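# Place the block on the bench scale's pan

## Task

Set the block down so that it rests on the pan of the bench scale, staying there once the robot lets go.

## Robot and tools

Robot: two arms, left_arm (on the +y side) and right_arm, each with a parallel gripper and a wrist camera. Base positions in the scene frame: left_arm (+0.048, +0.357, +0.046) m, quat_wxyz (+1.000, 0, 0, -0.016); right_arm (+0.003, -0.249, +0.022) m, quat_wxyz (+1.000, 0, 0, -0.025). A two-camera stand sits behind the arms. Loose objects can occasionally be nudged by outside pushes.

Frames. Scene frame: origin at table-top height, halfway between the nominal bases, +z up, +x out over the table, left_arm toward +y (image left/right does not follow these names). Each arm reports its hand pose, velocities, targets and wrist-camera pose in its own base frame. Fixed cameras and the table use the scene frame. Motion offsets are along the current Hand target's own axes. The fingers point along the gripper's +z and close along its y. end_effector_position is the spot between the pads, roughly 1 cm short of the fingertips. Reported pose may be off by a few cm, worse when stretched out.

execute_actions(actions, cameras). actions is a list of actions; each action is a table of 1 to 15 rows, each row one 1/30 s step; a short table repeats its final row until step 15. Every row is a single list of 14 numbers in [-1, 1]: left_arm dx, dy, dz, rx, ry, rz, opening, then right_arm in that same order. dx..rz are offsets, not poses: measured from that arm's Hand target at the action's start, every row from that same start, and a new action starts from the updated Hand target, so sending an offset again moves further. Scale: 1.0 = 0.6 m or 180 degrees; rx, ry, rz form one rotation vector. Opening is absolute: +1 fully open (0.093 m), -1 closed. To leave an arm alone, give six zeros and repeat its current opening (0 is itself an opening command). cameras: list of names, ["all"], or []; by default images appear only for an empty actions list. An empty list also reveals the scene number and task.

move(target, speed, blend, opening_speed, grip_force, blocking, cameras). target is one 14-number row as above, or a list of up to 15 such rows; every row is an offset from the Hand targets at the move's start, not from the previous row. Grippers follow straight lines that all end at once, ignoring obstacles and the other arm; route around an arm's own base rather than close past it. speed: m/s, 0.002 to 2.9, default 0.25 (turning up to twice that in rad/s); one value or one per row. blend: corner rounding in m per row; 0 (default) stops at each row. opening_speed: per second on the -1..+1 scale, at least 0.2. grip_force: N per finger pad, 10 to 50 (full), one value or one per arm; it persists, and lower values close slowly. blocking=false returns after about 0.5 s while motion continues. A move stops after 10 s. Its result adds a "move:" line: done, off_target, moving, held, fault, plus limits=paced (pose clipped) or limits=held (steps withheld). Faster moves stray more and strike harder; targets deep past a contact press harder.

wait(seconds): 0 to 3600, sends nothing new; a running move continues. stop(): brakes the running move. zoom_image(camera, region): camera is cam_low, cam_left_wrist or cam_right_wrist; region [x0, y0, x1, y1] in pixels of the latest image, at most 504 by 504. finished_scene(scene): integer of the current scene; ends it irreversibly, so call only once the block sits on the pan unaided.

Results: per arm end_effector_position (m) and end_effector_quat_wxyz in base frame, Hand target (the last commanded pose after clipping; next offsets count from it), Tool commands, grip_measured, Joint positions (last entry is the finger gap in m, floored at 0), Joint velocities (may say "within noise" or be absent), Joint torques (N m, positive toward larger joint values; entries 1 to 3 wrap at ±28). Joint ranges (rad): waist -2.618 to 3.054, shoulder 0.000 to 3.142, elbow 0.000 to 3.142 (straight at 2.901), wrist pitch -1.571 to 1.571, wrist yaw -1.571 to 1.571, wrist roll -2.094 to 2.094.

Control quirks: commanded orientation is limited each step to 40 degrees from the measured one. Grippers often stop short or sag and tilt; inspect after each move, fix tilt, and send the remaining gap as an offset. Tiny moves may not happen or may drift sideways. A blocked arm keeps pushing until commanded back past its gripper.

Gripping: pads meet near grip_measured -0.94; each millimetre of object width adds about 0.0208. Readings may sit up to about 0.02 high. Commanding at least 0.41 below the width reading grips at full force (about 50 to 65 N per pad); keep sending that number to hold, and send a value well above the width reading to release. A -1 reading alone does not prove a grasp.

Cameras (672x504): cam_low (fixed), cam_left_wrist, cam_right_wrist; calibration intrinsics/extrinsics are supplied, fixed ones possibly off by up to about 2.3 degrees and 9 mm. Wrist images can lag during motion.

Motor heat: holding loads, stretching out or pushing unreachable poses heats motors. MOTOR HOT appears at 75 °C; at 90 °C an OVER-TEMPERATURE FAULT folds that arm and disables it; at 100 °C it goes limp.

Avoid: dropping or flinging the block, letting anything leave the table, hard hits on fixed or heavy items, arm-to-arm contact (including closing on the other gripper), straining the wrist camera cables, and anything that triggers an arm stop. Move smoothly and efficiently.

Each tool is called after ">>>" as name(argument=value, ...), one argument or row to a line, values as JSON.

## Session

>>> execute_actions(
  actions=[],
)

Scene clock: 0.00 s.
left_arm: end_effector_position=(+0.2450, -0.1662, +0.1074) grip_measured=+1.000 end_effector_quat_wxyz=(+0.428, -0.026, +0.831, -0.355) | right_arm: end_effector_position=(+0.2292, +0.0896, +0.1242) grip_measured=+1.000 end_effector_quat_wxyz=(+0.474, +0.203, +0.820, +0.248)
Joint positions: left_arm=[-0.526 0.857 0.152 0.311 0.124 -0.671 0.093] | right_arm=[0.581 0.421 0.213 -0.258 0.307 0.877 0.093]
Joint velocities: within noise
Joint torques (N m): no reading
Heat: left arm: 33 °C; right arm: 34 °C.
Hand target: left_arm +0.2482, -0.1680, +0.1166; +0.438, -0.024, +0.823, -0.360 | right_arm +0.2309, +0.0907, +0.1319; +0.479, +0.204, +0.815, +0.255
Tool commands: left_gripper/opening=+1.0 right_gripper/opening=+1.0

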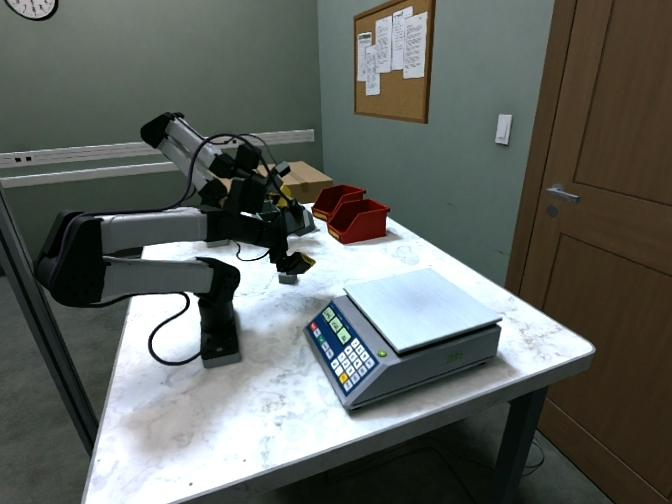

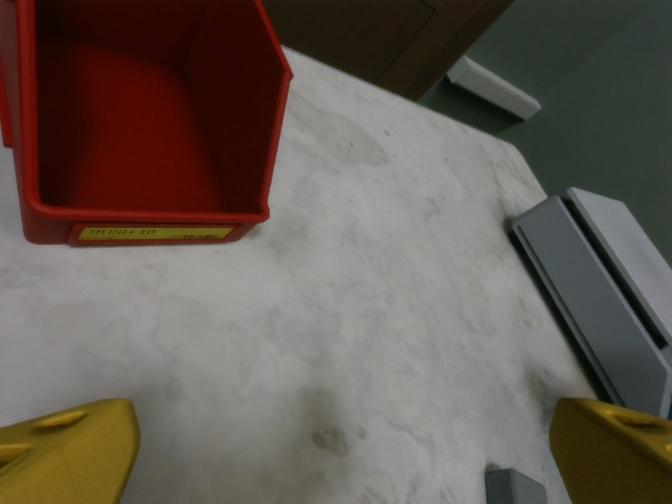

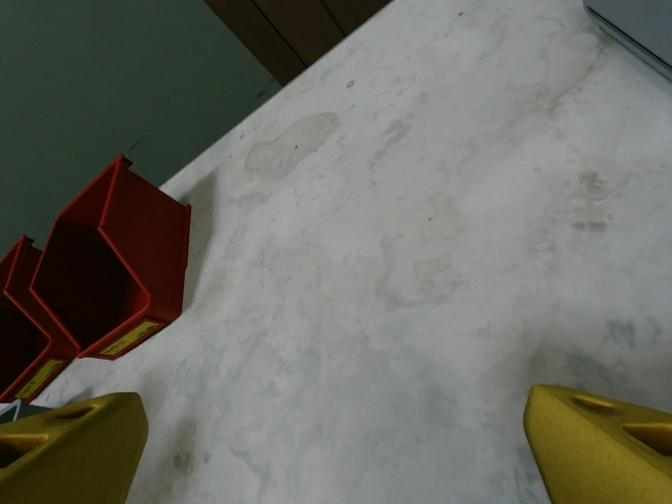

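>>> move(
  target=[0,0,0,0,0,0,1,0.1355,0.0535,-0.0132,0.0096,0.306,-0.33,1],
  cameras=["cam_right_wrist","cam_low"],
)

Scene clock: 35.10 s.
left_arm: end_effector_position=(+0.2450, -0.1662, +0.1074) grip_measured=+1.000 end_effector_quat_wxyz=(+0.428, -0.026, +0.831, -0.355) | right_arm: end_effector_position=(+0.1842, +0.1545, +0.0897) grip_measured=+1.000 end_effector_quat_wxyz=(+0.112, -0.331, +0.936, +0.040)
Joint positions: left_arm=[-0.526 0.857 0.152 0.311 0.124 -0.671 0.093] | right_arm=[0.701 1.237 0.847 -0.941 0.004 0.021 0.093]
Joint torques (N m): left_arm=[-0.02 -1.8 10 2.56 0 -0.02] | right_arm=[0.64 -1.96 9.65 0.81 0.09 -0.16]
Heat: left arm: 39 °C; right arm: 39 °C.
Hand target: left_arm +0.2482, -0.1680, +0.1166; +0.438, -0.024, +0.823, -0.360 | right_arm +0.1895, +0.1611, +0.0996; +0.123, -0.339, +0.932, +0.044
Off the commanded pose: left_arm 0.010 m, 2 deg | right_arm 0.013 m, 2 deg.
move: off_target (right_arm)
cam_right_wrist: T_world_to_cam=[[0.61058, -0.79195, -0.00296, 0.01], [-0.78035, -0.60226, 0.16835, 0.26582], [-0.13511, -0.10048, -0.98572, 0.2155]] pos_world=[0.23045, 0.18967, 0.1677]
Images, in order (width x height): cam_low 672x504, cam_right_wrist 672x504.

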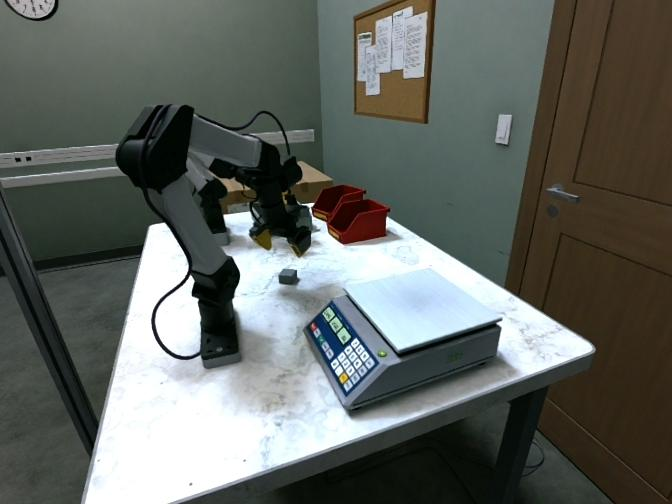

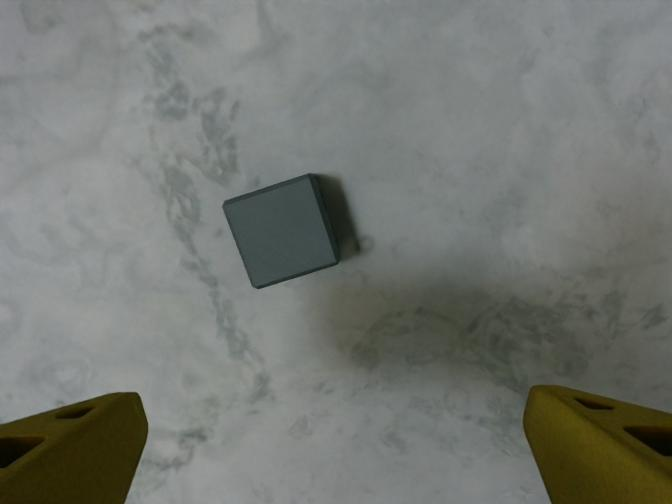

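>>> move(
  target=[0,0,0,0,0,0,1,-0.0478,0.0347,0.0725,-0.0205,0.0276,-0.0924,1],
  cameras=["cam_right_wrist","cam_low"],
)

Scene clock: 58.00 s.
left_arm: end_effector_position=(+0.2450, -0.1662, +0.1074) grip_measured=+1.000 end_effector_quat_wxyz=(+0.428, -0.026, +0.831, -0.355) | right_arm: end_effector_position=(+0.1978, +0.1875, +0.0568) grip_measured=+1.000 end_effector_quat_wxyz=(+0.057, -0.468, +0.882, +0.025)
Joint positions: left_arm=[-0.526 0.857 0.152 0.311 0.124 -0.671 0.093] | right_arm=[0.746 1.508 0.947 -0.887 -0.02 -0.228 0.093]
Joint torques (N m): left_arm=[-0.05 -1.77 10.06 2.56 0.03 0] | right_arm=[0.57 -3.69 9.09 0.87 -0.12 -0.2]
Heat: left arm: 42 °C; right arm: 41 °C.
Hand target: left_arm +0.2482, -0.1680, +0.1166; +0.438, -0.024, +0.823, -0.360 | right_arm +0.2061, +0.2021, +0.0650; +0.077, -0.475, +0.876, +0.041
Off the commanded pose: left_arm 0.010 m, 2 deg | right_arm 0.019 m, 3 deg.
move: off_target (right_arm)
cam_right_wrist: T_world_to_cam=[[0.8143, -0.58037, 0.00939, -0.05301], [-0.55929, -0.78019, 0.28018, 0.2852], [-0.15528, -0.2334, -0.9599, 0.21566]] pos_world=[0.23617, 0.24208, 0.1276]
Images, in order (width x height): cam_low 672x504, cam_right_wrist 672x504.

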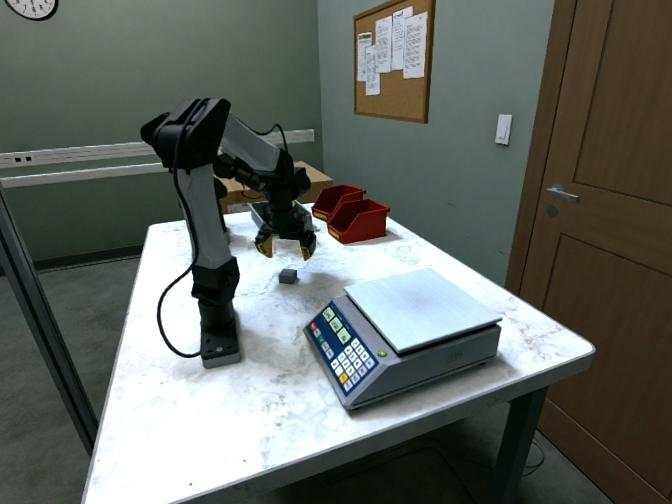

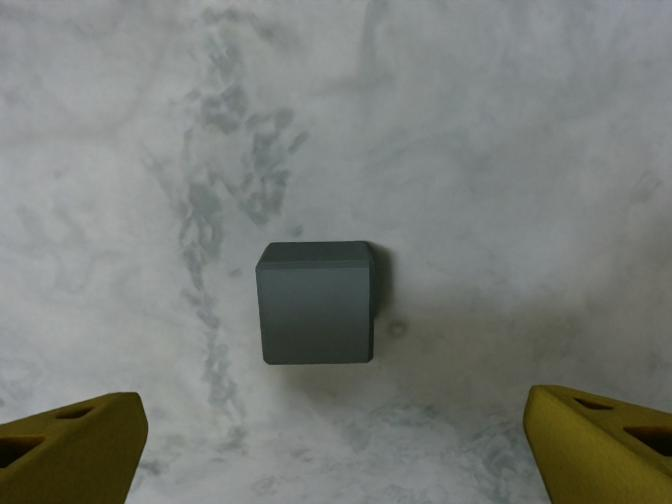

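>>> move(
  target=[
    [0,0,0,0,0,0,1,0.0057,0.0082,0.104,0,0,0,1],
    [0,0,0,0,0,0,1,0.0057,0.0082,0.104,0,0,0,-0.6],
  ],
  speed=0.15,
  grip_force=40,
  cameras=["cam_right_wrist","cam_low"],
)

Scene clock: 74.63 s.
left_arm: end_effector_position=(+0.2450, -0.1662, +0.1074) grip_measured=+1.000 end_effector_quat_wxyz=(+0.428, -0.026, +0.831, -0.355) | right_arm: end_effector_position=(+0.2088, +0.2071, +0.0066) grip_measured=-0.218 end_effector_quat_wxyz=(+0.077, -0.476, +0.876, +0.032)
Joint positions: left_arm=[-0.526 0.857 0.152 0.311 0.124 -0.671 0.093] | right_arm=[0.77 1.642 0.854 -0.618 -0.02 -0.225 0.035]
Joint torques (N m): left_arm=[-0.03 -1.73 9.94 2.55 0.01 -0.03] | right_arm=[0.7 -4.45 4.82 0.99 -0.1 0.08]
Heat: left arm: 43 °C; right arm: 41 °C.
Hand target: left_arm +0.2482, -0.1680, +0.1166; +0.438, -0.024, +0.823, -0.360 | right_arm +0.2059, +0.2110, +0.0029; +0.076, -0.475, +0.876, +0.041
Off the commanded pose: left_arm 0.010 m, 2 deg | right_arm 0.006 m, 1 deg.
grip_force (N): 40, 40
move: done
cam_right_wrist: T_world_to_cam=[[0.82547, -0.56418, 0.0172, -0.05586], [-0.55122, -0.79922, 0.23959, 0.32316], [-0.12142, -0.20726, -0.97072, 0.16137]] pos_world=[0.24384, 0.26021, 0.08019]
Images, in order (width x height): cam_low 672x504, cam_right_wrist 672x504.

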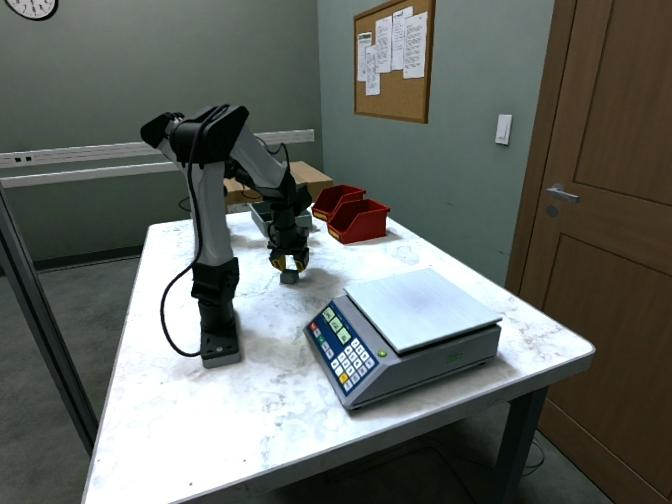

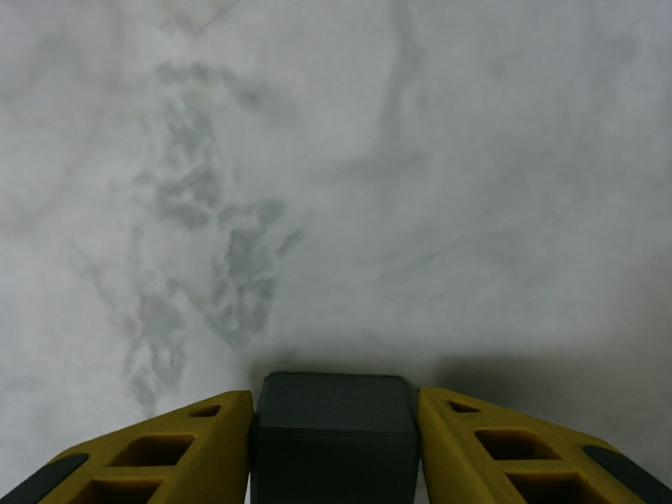

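>>> move(
  target=[
    [0,0,0,0,0,0,1,-0.055,0,-0.312,0,0,0,-0.6],
    [0,0,0,0,0,0,1,0.276,-0.5345,-0.370,0.0647,0,0.367,-0.6],
  ],
  blend=[0.06,0],
  speed=0.35,
  cameras=["cam_right_wrist","cam_low"],
)

Scene clock: 86.77 s.
left_arm: end_effector_position=(+0.2450, -0.1662, +0.1074) grip_measured=+1.000 end_effector_quat_wxyz=(+0.428, -0.026, +0.831, -0.355) | right_arm: end_effector_position=(+0.3602, -0.1322, +0.1859) grip_measured=-0.227 end_effector_quat_wxyz=(+0.078, +0.083, +0.993, -0.007)
Joint positions: left_arm=[-0.526 0.857 0.152 0.311 0.124 -0.671 0.093] | right_arm=[-0.365 1.884 1.887 -1.419 -0.029 -0.196 0.034]
Joint torques (N m): left_arm=[-0.12 -1.69 9.88 2.55 0.03 -0.02] | right_arm=[0.25 -6.79 9.25 0.6 0.03 0.1]
Heat: left arm: 44 °C; right arm: 41 °C.
Hand target: left_arm +0.2482, -0.1680, +0.1166; +0.438, -0.024, +0.823, -0.360 | right_arm +0.3649, -0.1328, +0.1932; +0.087, +0.088, +0.992, -0.008
Off the commanded pose: left_arm 0.010 m, 2 deg | right_arm 0.009 m, 1 deg.
grip_force (N): 40, 40
move: done
cam_right_wrist: T_world_to_cam=[[-0.18839, -0.98209, 0.00166, -0.0624], [-0.95133, 0.18291, 0.24803, 0.36482], [-0.2439, 0.04515, -0.96875, 0.36061]] pos_world=[0.42326, -0.14429, 0.25895]
Images, in order (width x height): cam_low 672x504, cam_right_wrist 672x504.

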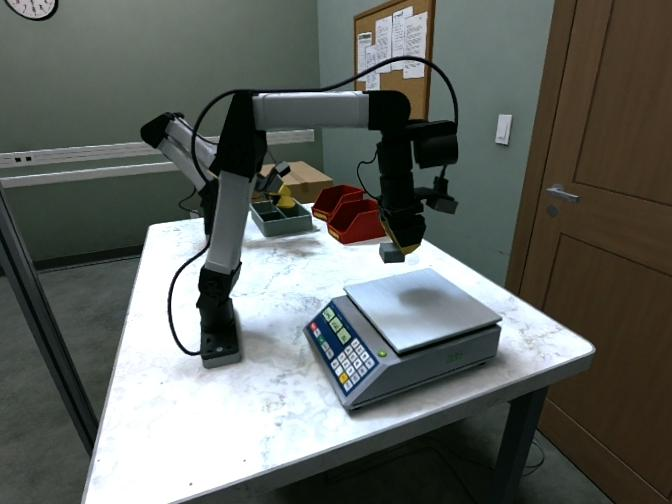

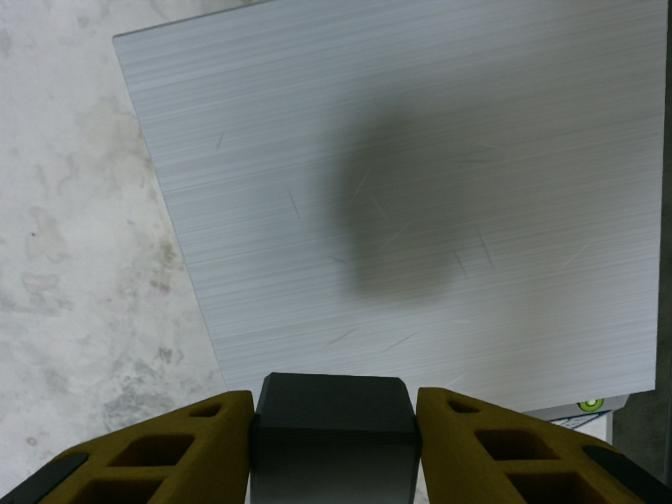

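>>> move(
  target=[0,0,0,0,0,0,1,-0.046,-0.0503,0.1317,0,0,0,-0.6],
  speed=0.2,
  cameras=["cam_right_wrist","cam_low"],
)

>>> zoom_image(
  camera="cam_low",
  region=[320, 200, 520, 350],
)

Scene clock: 96.83 s.
left_arm: end_effector_position=(+0.2450, -0.1662, +0.1074) grip_measured=+1.000 end_effector_quat_wxyz=(+0.428, -0.026, +0.831, -0.355) | right_arm: end_effector_position=(+0.3966, -0.1691, +0.1209) grip_measured=-0.227 end_effector_quat_wxyz=(+0.079, +0.093, +0.992, -0.011)
Joint positions: left_arm=[-0.526 0.857 0.152 0.311 0.124 -0.671 0.093] | right_arm=[-0.415 2.048 1.857 -1.223 -0.029 -0.225 0.034]
Joint torques (N m): left_arm=[-0.03 -1.73 10.04 2.53 0 -0.03] | right_arm=[-0.17 -9.07 5.93 0.92 -0.05 -0.19]
Heat: left arm: 45 °C; right arm: 43 °C.
Hand target: left_arm +0.2482, -0.1680, +0.1166; +0.438, -0.024, +0.823, -0.360 | right_arm +0.3998, -0.1697, +0.1201; +0.087, +0.088, +0.992, -0.008
Off the commanded pose: left_arm 0.010 m, 2 deg | right_arm 0.003 m, 1 deg.
grip_force (N): 40, 40
move: done
cam_right_wrist: T_world_to_cam=[[-0.209, -0.97789, 0.0067, -0.08347], [-0.94747, 0.20419, 0.2462, 0.42473], [-0.24212, 0.04511, -0.9692, 0.30754]] pos_world=[0.45943, -0.18222, 0.19406]
Images, in order (width x height): cam_low 672x504, cam_right_wrist 672x504.

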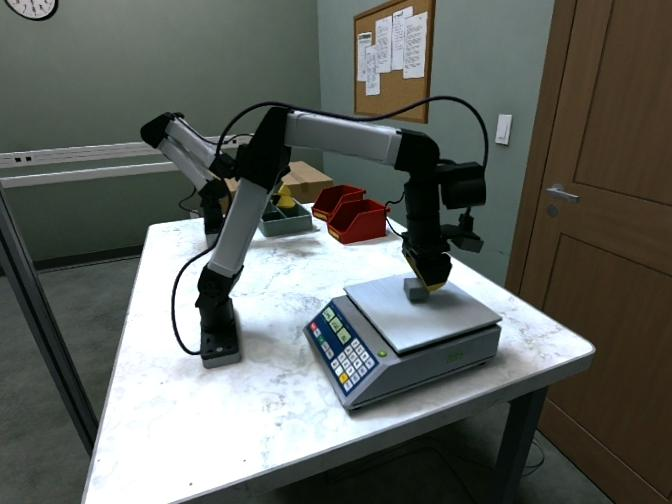

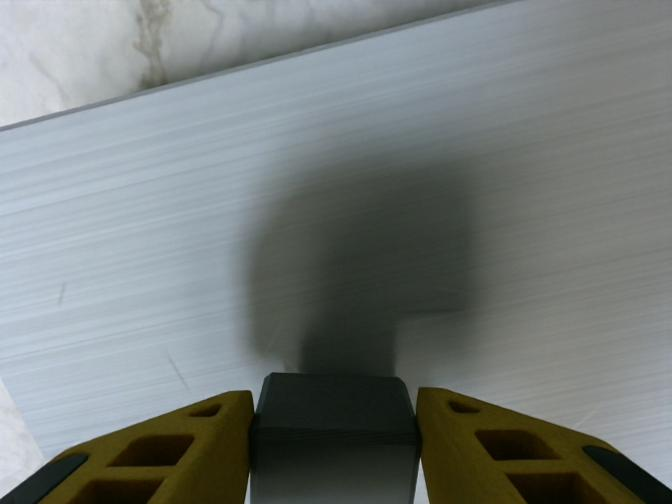

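Scaled by 2.520 from the camera's image (finer frame: 960x720).

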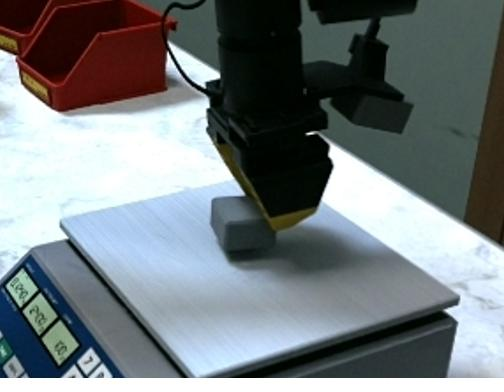

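>>> move(
  target=[0,0,0,0,0,0,1,0.0035,0,0.0197,0,0,0,-0.6],
  speed=0.04,
  cameras=["cam_low"],
)

>>> zoom_image(
  camera="cam_low",
  region=[370, 240, 470, 315],
)

Scene clock: 102.50 s.
left_arm: end_effector_position=(+0.2450, -0.1662, +0.1074) grip_measured=+1.000 end_effector_quat_wxyz=(+0.428, -0.026, +0.831, -0.355) | right_arm: end_effector_position=(+0.3989, -0.1702, +0.1117) grip_measured=-0.227 end_effector_quat_wxyz=(+0.083, +0.093, +0.992, -0.012)
Joint positions: left_arm=[-0.526 0.857 0.152 0.311 0.124 -0.671 0.093] | right_arm=[-0.415 2.048 1.819 -1.175 -0.029 -0.226 0.034]
Joint torques (N m): left_arm=[0.05 -1.83 10.03 2.54 0.02 -0.04] | right_arm=[-0.17 -8.92 5.07 0.92 -0.05 -0.18]
Heat: left arm: 45 °C; right arm: 42 °C.
Hand target: left_arm +0.2482, -0.1680, +0.1166; +0.438, -0.024, +0.823, -0.360 | right_arm +0.3999, -0.1698, +0.1081; +0.087, +0.088, +0.992, -0.008
Off the commanded pose: left_arm 0.010 m, 2 deg | right_arm 0.004 m, 1 deg.
grip_force (N): 40, 40
move: done

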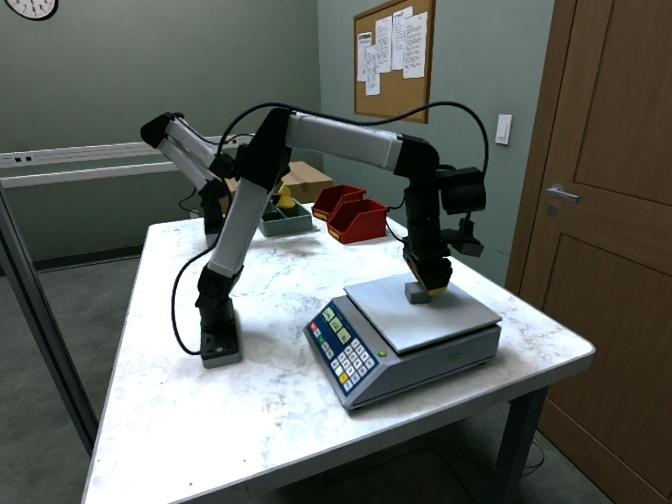

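Scaled by 5.040 from the camera's image (finer frame: 960x720).

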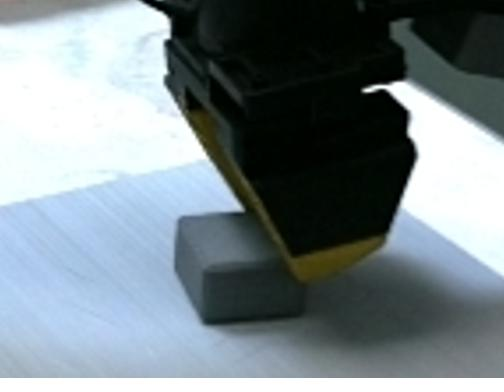

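>>> move(
  target=[0,0,0,0,0,0,1,0.0018,0,0.0105,0,0,0,-0.6],
  speed=0.03,
  cameras=["cam_low"],
)

>>> zoom_image(
  camera="cam_low",
  region=[370, 240, 470, 315],
)

Scene clock: 105.57 s.
left_arm: end_effector_position=(+0.2450, -0.1662, +0.1074) grip_measured=+1.000 end_effector_quat_wxyz=(+0.428, -0.026, +0.831, -0.355) | right_arm: end_effector_position=(+0.3993, -0.1703, +0.1104) grip_measured=-0.227 end_effector_quat_wxyz=(+0.085, +0.093, +0.992, -0.013)
Joint positions: left_arm=[-0.526 0.857 0.152 0.311 0.124 -0.671 0.093] | right_arm=[-0.415 2.047 1.812 -1.166 -0.029 -0.226 0.034]
Joint torques (N m): left_arm=[-0.02 -1.77 10.02 2.55 -0.01 -0.05] | right_arm=[-0.17 -8.8 3.6 1.15 -0.05 -0.18]
Heat: left arm: 45 °C; right arm: 42 °C.
Hand target: left_arm +0.2482, -0.1680, +0.1166; +0.438, -0.024, +0.823, -0.360 | right_arm +0.3999, -0.1698, +0.1017; +0.087, +0.088, +0.992, -0.008
Off the commanded pose: left_arm 0.010 m, 2 deg | right_arm 0.009 m, 1 deg.
grip_force (N): 40, 40
move: done

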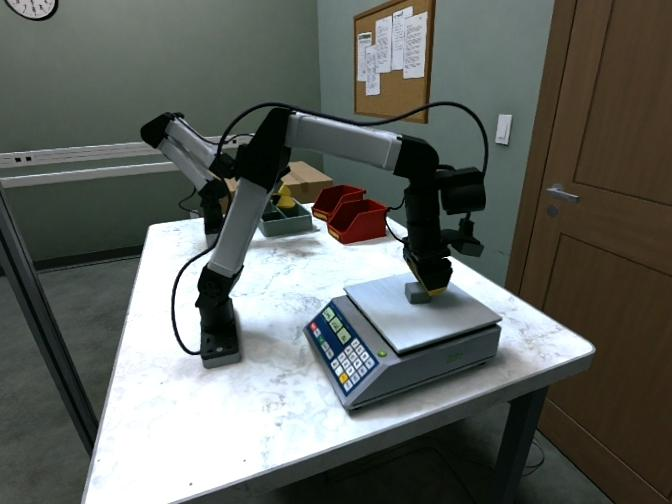

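Scaled by 5.040 from the camera's image (finer frame: 960x720).

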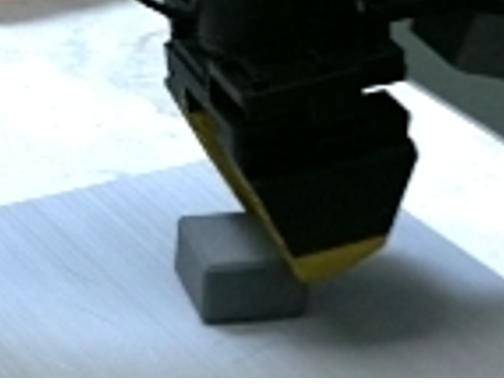

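>>> move(
  target=[
    [0,0,0,0,0,0,1,-0.002,0,-0.012,0,0,0,0.3],
    [0,0,0,0,0,0,1,-0.03,0,-0.2,0,0,0,0.3],
  ],
  opening_speed=1,
  speed=[0.05,0.2],
  cameras=["cam_low"],
)

Scene clock: 111.60 s.
left_arm: end_effector_position=(+0.2450, -0.1662, +0.1074) grip_measured=+1.000 end_effector_quat_wxyz=(+0.428, -0.026, +0.831, -0.355) | right_arm: end_effector_position=(+0.3954, -0.1686, +0.2181) grip_measured=+0.298 end_effector_quat_wxyz=(+0.113, +0.092, +0.989, -0.022)
Joint positions: left_arm=[-0.526 0.857 0.152 0.311 0.124 -0.671 0.093] | right_arm=[-0.415 2.076 2.286 -1.552 -0.029 -0.226 0.06]
Joint torques (N m): left_arm=[0.02 -1.78 10 2.54 0.02 0.01] | right_arm=[-0.35 -8.36 8.12 0.76 -0.06 -0.17]
Heat: left arm: 46 °C; right arm: 41 °C.
Hand target: left_arm +0.2482, -0.1680, +0.1166; +0.438, -0.024, +0.823, -0.360 | right_arm +0.3968, -0.1692, +0.2231; +0.087, +0.088, +0.992, -0.008
Off the commanded pose: left_arm 0.010 m, 2 deg | right_arm 0.005 m, 3 deg.
joint sent to its limit (right arm) — joint 4 (wrist pitch), lower limit. The joint targets are off in orientation, not in position.
grip_force (N): 40, 40
move: off_target (right_arm)

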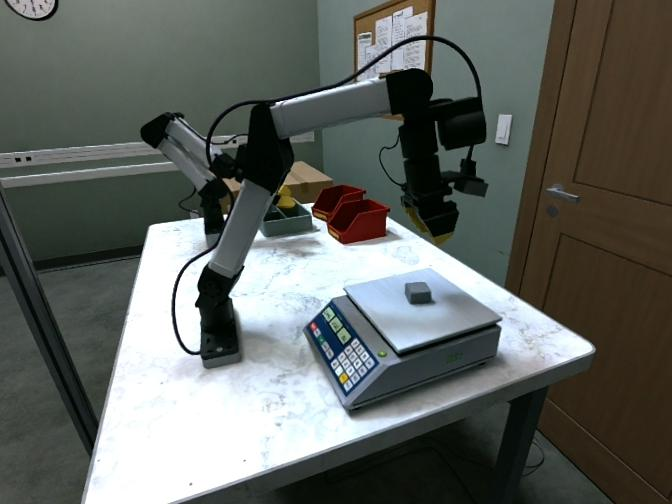

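>>> finished_scene(
  scene=1,
)

The scene is finished: the task was done.


## Next scene

The same job, from a new start.

>>> execute_actions(
  actions=[],
)

Scene clock: 0.00 s.
left_arm: end_effector_position=(+0.2582, +0.0060, +0.1837) grip_measured=+1.000 end_effector_quat_wxyz=(+0.519, -0.149, +0.841, +0.037) | right_arm: end_effector_position=(+0.2336, -0.0194, +0.2170) grip_measured=+1.000 end_effector_quat_wxyz=(+0.562, -0.030, +0.826, -0.038)
Joint positions: left_arm=[-0.264 0.61 0.505 -0.43 -0.45 -0.355 0.093] | right_arm=[-0.185 0.384 0.523 -0.517 -0.143 -0.161 0.093]
Joint velocities: within noise
Joint torques (N m): no reading
Heat: left arm: 31 °C; right arm: 32 °C.
Hand target: left_arm +0.2599, +0.0057, +0.1909; +0.527, -0.151, +0.836, +0.034 | right_arm +0.2345, -0.0196, +0.2249; +0.570, -0.031, +0.820, -0.040
Tool commands: left_gripper/opening=+1.0 right_gripper/opening=+1.0
camera_calibration:
cam_left_wrist: T_world_to_cam=[[0.28487, -0.95491, 0.08362, -0.0811], [-0.74679, -0.27578, -0.60518, 0.343], [0.60096, 0.10995, -0.79168, 0.07512]] pos_world=[0.23411, 0.00889, 0.27383]
cam_right_wrist: T_world_to_cam=[[-0.0055, -0.997, 0.07722, -0.03504], [-0.70569, -0.05084, -0.7067, 0.36145], [0.7085, -0.05838, -0.70329, 0.07262]] pos_world=[0.20343, -0.01232, 0.30921]

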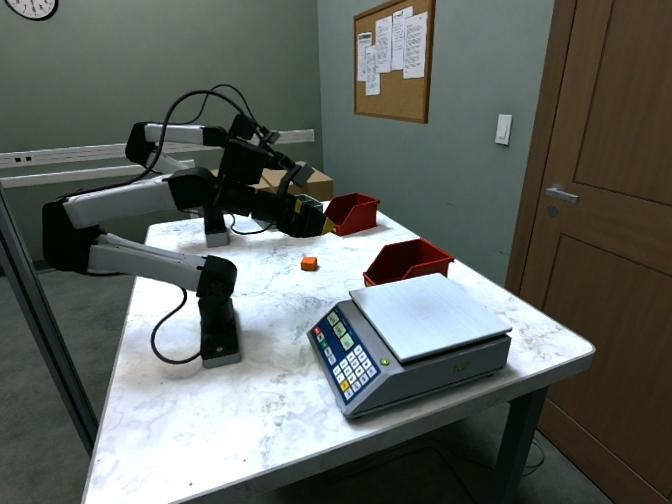

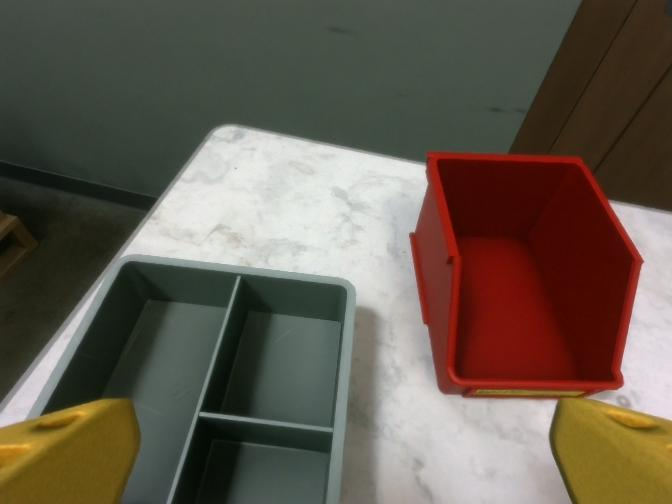

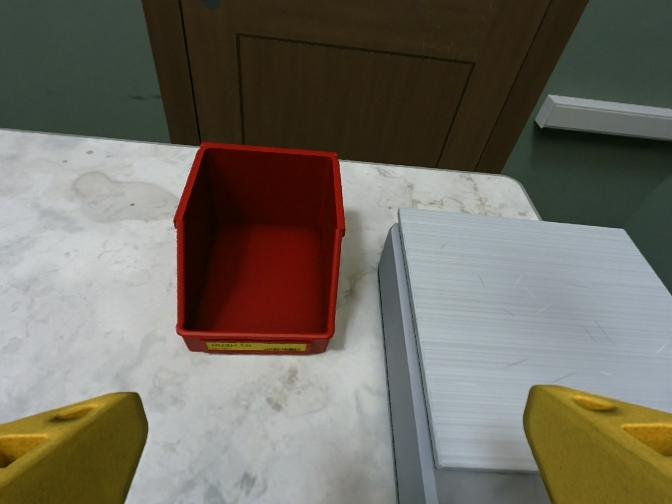

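>>> move(
  target=[0,0,0,0,0,0,1,0.1318,0.4678,0.1095,-0.1843,0.3023,-0.1714,1],
  speed=0.35,
  cameras=["cam_right_wrist","cam_low"],
)

Scene clock: 16.87 s.
left_arm: end_effector_position=(+0.2582, +0.0060, +0.1837) grip_measured=+1.000 end_effector_quat_wxyz=(+0.519, -0.149, +0.841, +0.037) | right_arm: end_effector_position=(+0.2641, +0.2406, +0.0920) grip_measured=+1.000 end_effector_quat_wxyz=(+0.075, -0.361, +0.929, +0.019)
Joint positions: left_arm=[-0.264 0.61 0.505 -0.43 -0.45 -0.355 0.093] | right_arm=[0.748 1.766 1.363 -1.014 0.019 0.005 0.093]
Joint torques (N m): left_arm=[0.03 -0.24 10.21 2.42 -0.2 -0.08] | right_arm=[0.42 -5.98 9.63 0.57 -0.09 -0.16]
Heat: left arm: 35 °C; right arm: 37 °C.
Hand target: left_arm +0.2599, +0.0057, +0.1909; +0.527, -0.151, +0.836, +0.034 | right_arm +0.2674, +0.2501, +0.1002; +0.081, -0.369, +0.925, +0.032
Off the commanded pose: left_arm 0.007 m, 1 deg | right_arm 0.013 m, 2 deg.
move: off_target (right_arm)
cam_right_wrist: T_world_to_cam=[[0.65714, -0.75354, 0.01837, 0.00586], [-0.73245, -0.63261, 0.25162, 0.3667], [-0.17798, -0.17881, -0.96765, 0.26574]] pos_world=[0.31204, 0.28391, 0.16476]
Images, in order (width x height): cam_low 672x504, cam_right_wrist 672x504.

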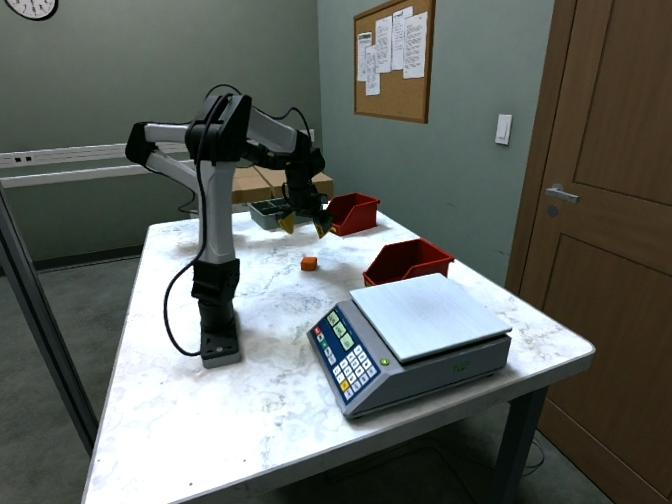

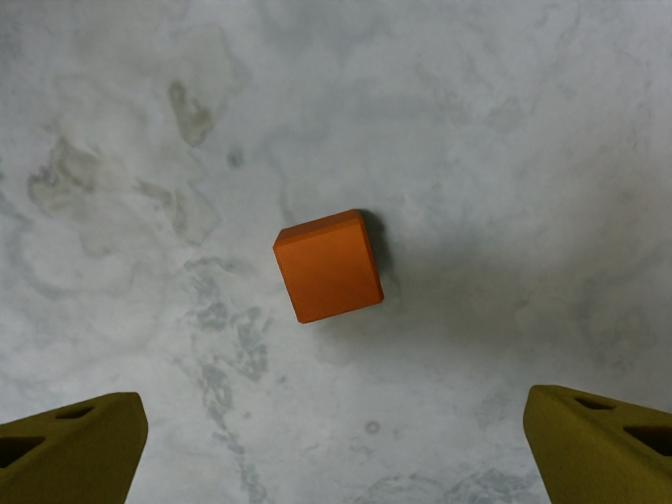

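>>> move(
  target=[
    [0,0,0,0,0,0,1,0.0053,-0.003,0.0755,-0.014,0,-0.0794,1],
    [0,0,0,0,0,0,1,0.0203,-0.003,0.1608,-0.014,0,-0.0794,1],
    [0,0,0,0,0,0,1,0.0203,-0.003,0.1608,-0.014,0,-0.0794,-0.6],
  ],
  speed=0.15,
  blend=[0.01,0,0],
  grip_force=40,
  cameras=["cam_right_wrist","cam_low"],
)

Scene clock: 37.17 s.
left_arm: end_effector_position=(+0.2582, +0.0060, +0.1837) grip_measured=+1.000 end_effector_quat_wxyz=(+0.519, -0.149, +0.841, +0.037) | right_arm: end_effector_position=(+0.2720, +0.2505, +0.0062) grip_measured=-0.213 end_effector_quat_wxyz=(+0.076, -0.480, +0.873, +0.032)
Joint positions: left_arm=[-0.264 0.61 0.505 -0.43 -0.45 -0.355 0.093] | right_arm=[0.732 1.908 1.184 -0.685 -0.027 -0.271 0.035]
Joint torques (N m): left_arm=[-0.18 -0.4 10.28 2.4 -0.15 -0.04] | right_arm=[-0.57 -6.9 5.19 0.93 -0.15 -0.19]
Heat: left arm: 38 °C; right arm: 39 °C.
Hand target: left_arm +0.2599, +0.0057, +0.1909; +0.527, -0.151, +0.836, +0.034 | right_arm +0.2722, +0.2522, +0.0032; +0.077, -0.483, +0.871, +0.042
Off the commanded pose: left_arm 0.007 m, 1 deg | right_arm 0.004 m, 1 deg.
grip_force (N): 40, 40
move: done
cam_right_wrist: T_world_to_cam=[[0.83047, -0.55678, 0.01736, -0.08678], [-0.5438, -0.80356, 0.24203, 0.39192], [-0.12081, -0.21044, -0.97011, 0.17826]] pos_world=[0.30673, 0.30412, 0.07958]
Images, in order (width x height): cam_low 672x504, cam_right_wrist 672x504.

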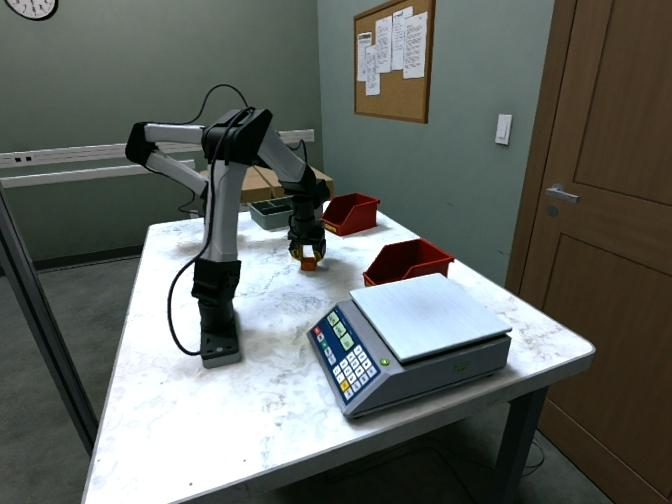

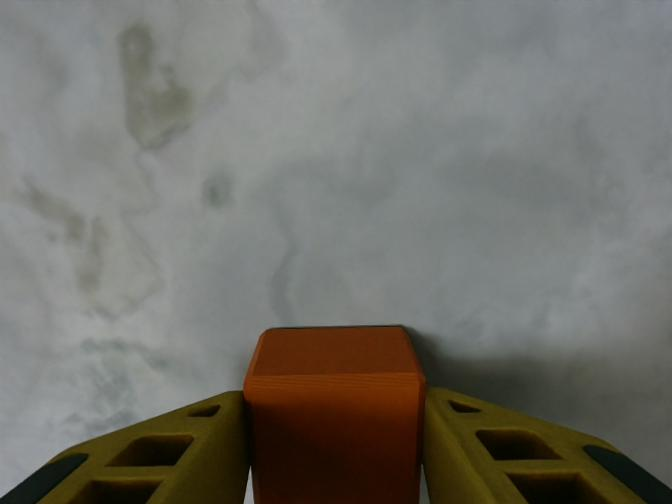

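>>> move(
  target=[
    [0,0,0,0,0,0,1,-0.0555,0,-0.3117,0,0,0,-0.6],
    [0,0,0,0,0,0,1,0.458,-0.5873,-0.4025,0.0647,0,0.367,-0.6],
    [0,0,0,0,0,0,1,0.4788,-0.5873,-0.286,0.0647,0,0.367,-0.6],
    [0,0,0,0,0,0,1,0.484,-0.5873,-0.2565,0.0647,0,0.367,-0.6],
  ],
  blend=[0.06,0.02,0,0],
  speed=[0.35,0.35,0.2,0.03],
  cameras=["cam_right_wrist","cam_low"],
)

>>> zoom_image(
  camera="cam_low",
  region=[370, 250, 490, 340],
)

Scene clock: 55.03 s.
left_arm: end_effector_position=(+0.2582, +0.0060, +0.1837) grip_measured=+1.000 end_effector_quat_wxyz=(+0.519, -0.149, +0.841, +0.037) | right_arm: end_effector_position=(+0.4029, -0.2039, +0.1098) grip_measured=-0.221 end_effector_quat_wxyz=(+0.083, +0.076, +0.994, -0.012)
Joint positions: left_arm=[-0.264 0.61 0.505 -0.43 -0.45 -0.355 0.093] | right_arm=[-0.485 2.133 1.94 -1.217 -0.044 -0.328 0.035]
Joint torques (N m): left_arm=[-0.03 -0.32 10.21 2.41 -0.18 -0.06] | right_arm=[0.68 -9.89 3.84 1.01 -0.06 0.1]
Heat: left arm: 40 °C; right arm: 38 °C.
Hand target: left_arm +0.2599, +0.0057, +0.1909; +0.527, -0.151, +0.836, +0.034 | right_arm +0.4051, -0.1998, +0.1042; +0.087, +0.079, +0.993, -0.007
Off the commanded pose: left_arm 0.007 m, 1 deg | right_arm 0.007 m, 1 deg.
grip_force (N): 40, 40
move: done
cam_right_wrist: T_world_to_cam=[[-0.17655, -0.98424, 0.00996, -0.13082], [-0.95541, 0.17379, 0.23874, 0.43832], [-0.2367, 0.03264, -0.97103, 0.29527]] pos_world=[0.46557, -0.21457, 0.18338]
Images, in order (width x height): cam_low 672x504, cam_right_wrist 672x504.

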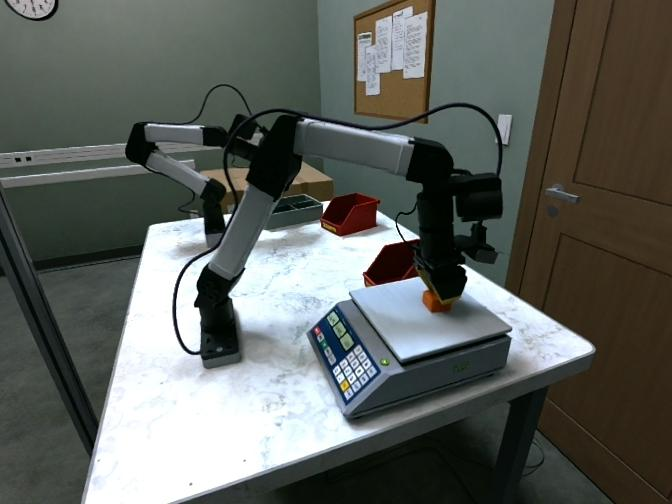

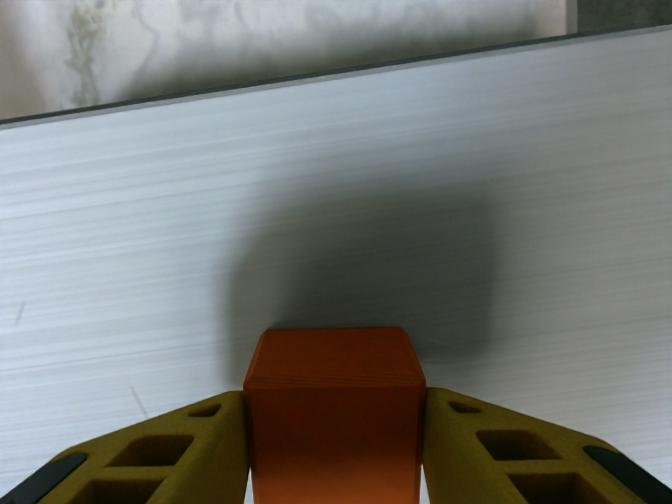

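Scaled by 4.200 from the camera's image (finer frame: 960x720).

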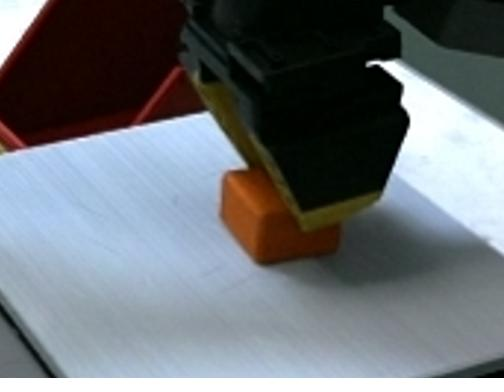

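>>> move(
  target=[
    [0,0,0,0,0,0,1,-0.0015,0,-0.007,0,0,0,0.3],
    [0,0,0,0,0,0,1,-0.03,0,-0.17,0,0,0,0.3],
  ],
  opening_speed=1,
  speed=[0.05,0.2],
  cameras=["cam_low"],
)

Scene clock: 60.07 s.
left_arm: end_effector_position=(+0.2582, +0.0060, +0.1837) grip_measured=+1.000 end_effector_quat_wxyz=(+0.519, -0.149, +0.841, +0.037) | right_arm: end_effector_position=(+0.4010, -0.2029, +0.2045) grip_measured=+0.298 end_effector_quat_wxyz=(+0.111, +0.077, +0.991, -0.024)
Joint positions: left_arm=[-0.264 0.61 0.505 -0.43 -0.45 -0.355 0.093] | right_arm=[-0.485 2.167 2.373 -1.554 -0.044 -0.325 0.06]
Joint torques (N m): left_arm=[-0.08 -0.32 10.35 2.42 -0.15 -0.07] | right_arm=[0.66 -8.35 8.18 0.7 -0.06 0.11]
Heat: left arm: 40 °C; right arm: 38 °C.
Hand target: left_arm +0.2599, +0.0057, +0.1909; +0.527, -0.151, +0.836, +0.034 | right_arm +0.4050, -0.1999, +0.2077; +0.087, +0.079, +0.993, -0.007
Off the commanded pose: left_arm 0.007 m, 1 deg | right_arm 0.006 m, 3 deg.
joint sent to its limit (right arm) — joint 4 (wrist pitch), lower limit. The joint targets are off in orientation, not in position.
grip_force (N): 40, 40
move: off_target (right_arm)

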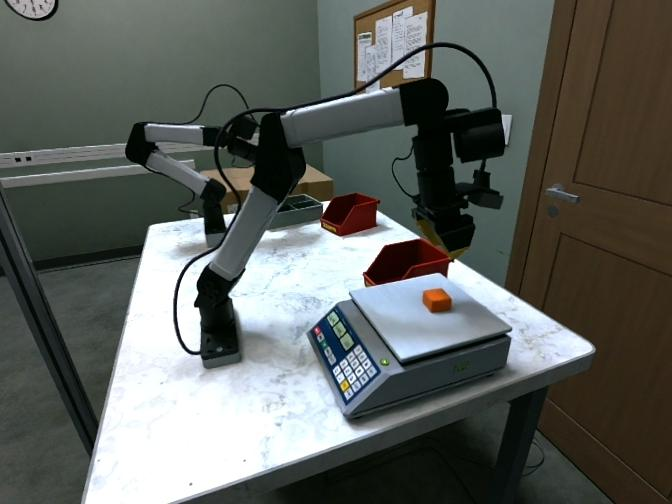

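>>> finished_scene(
  scene=2,
)

The scene is finished: the task was done.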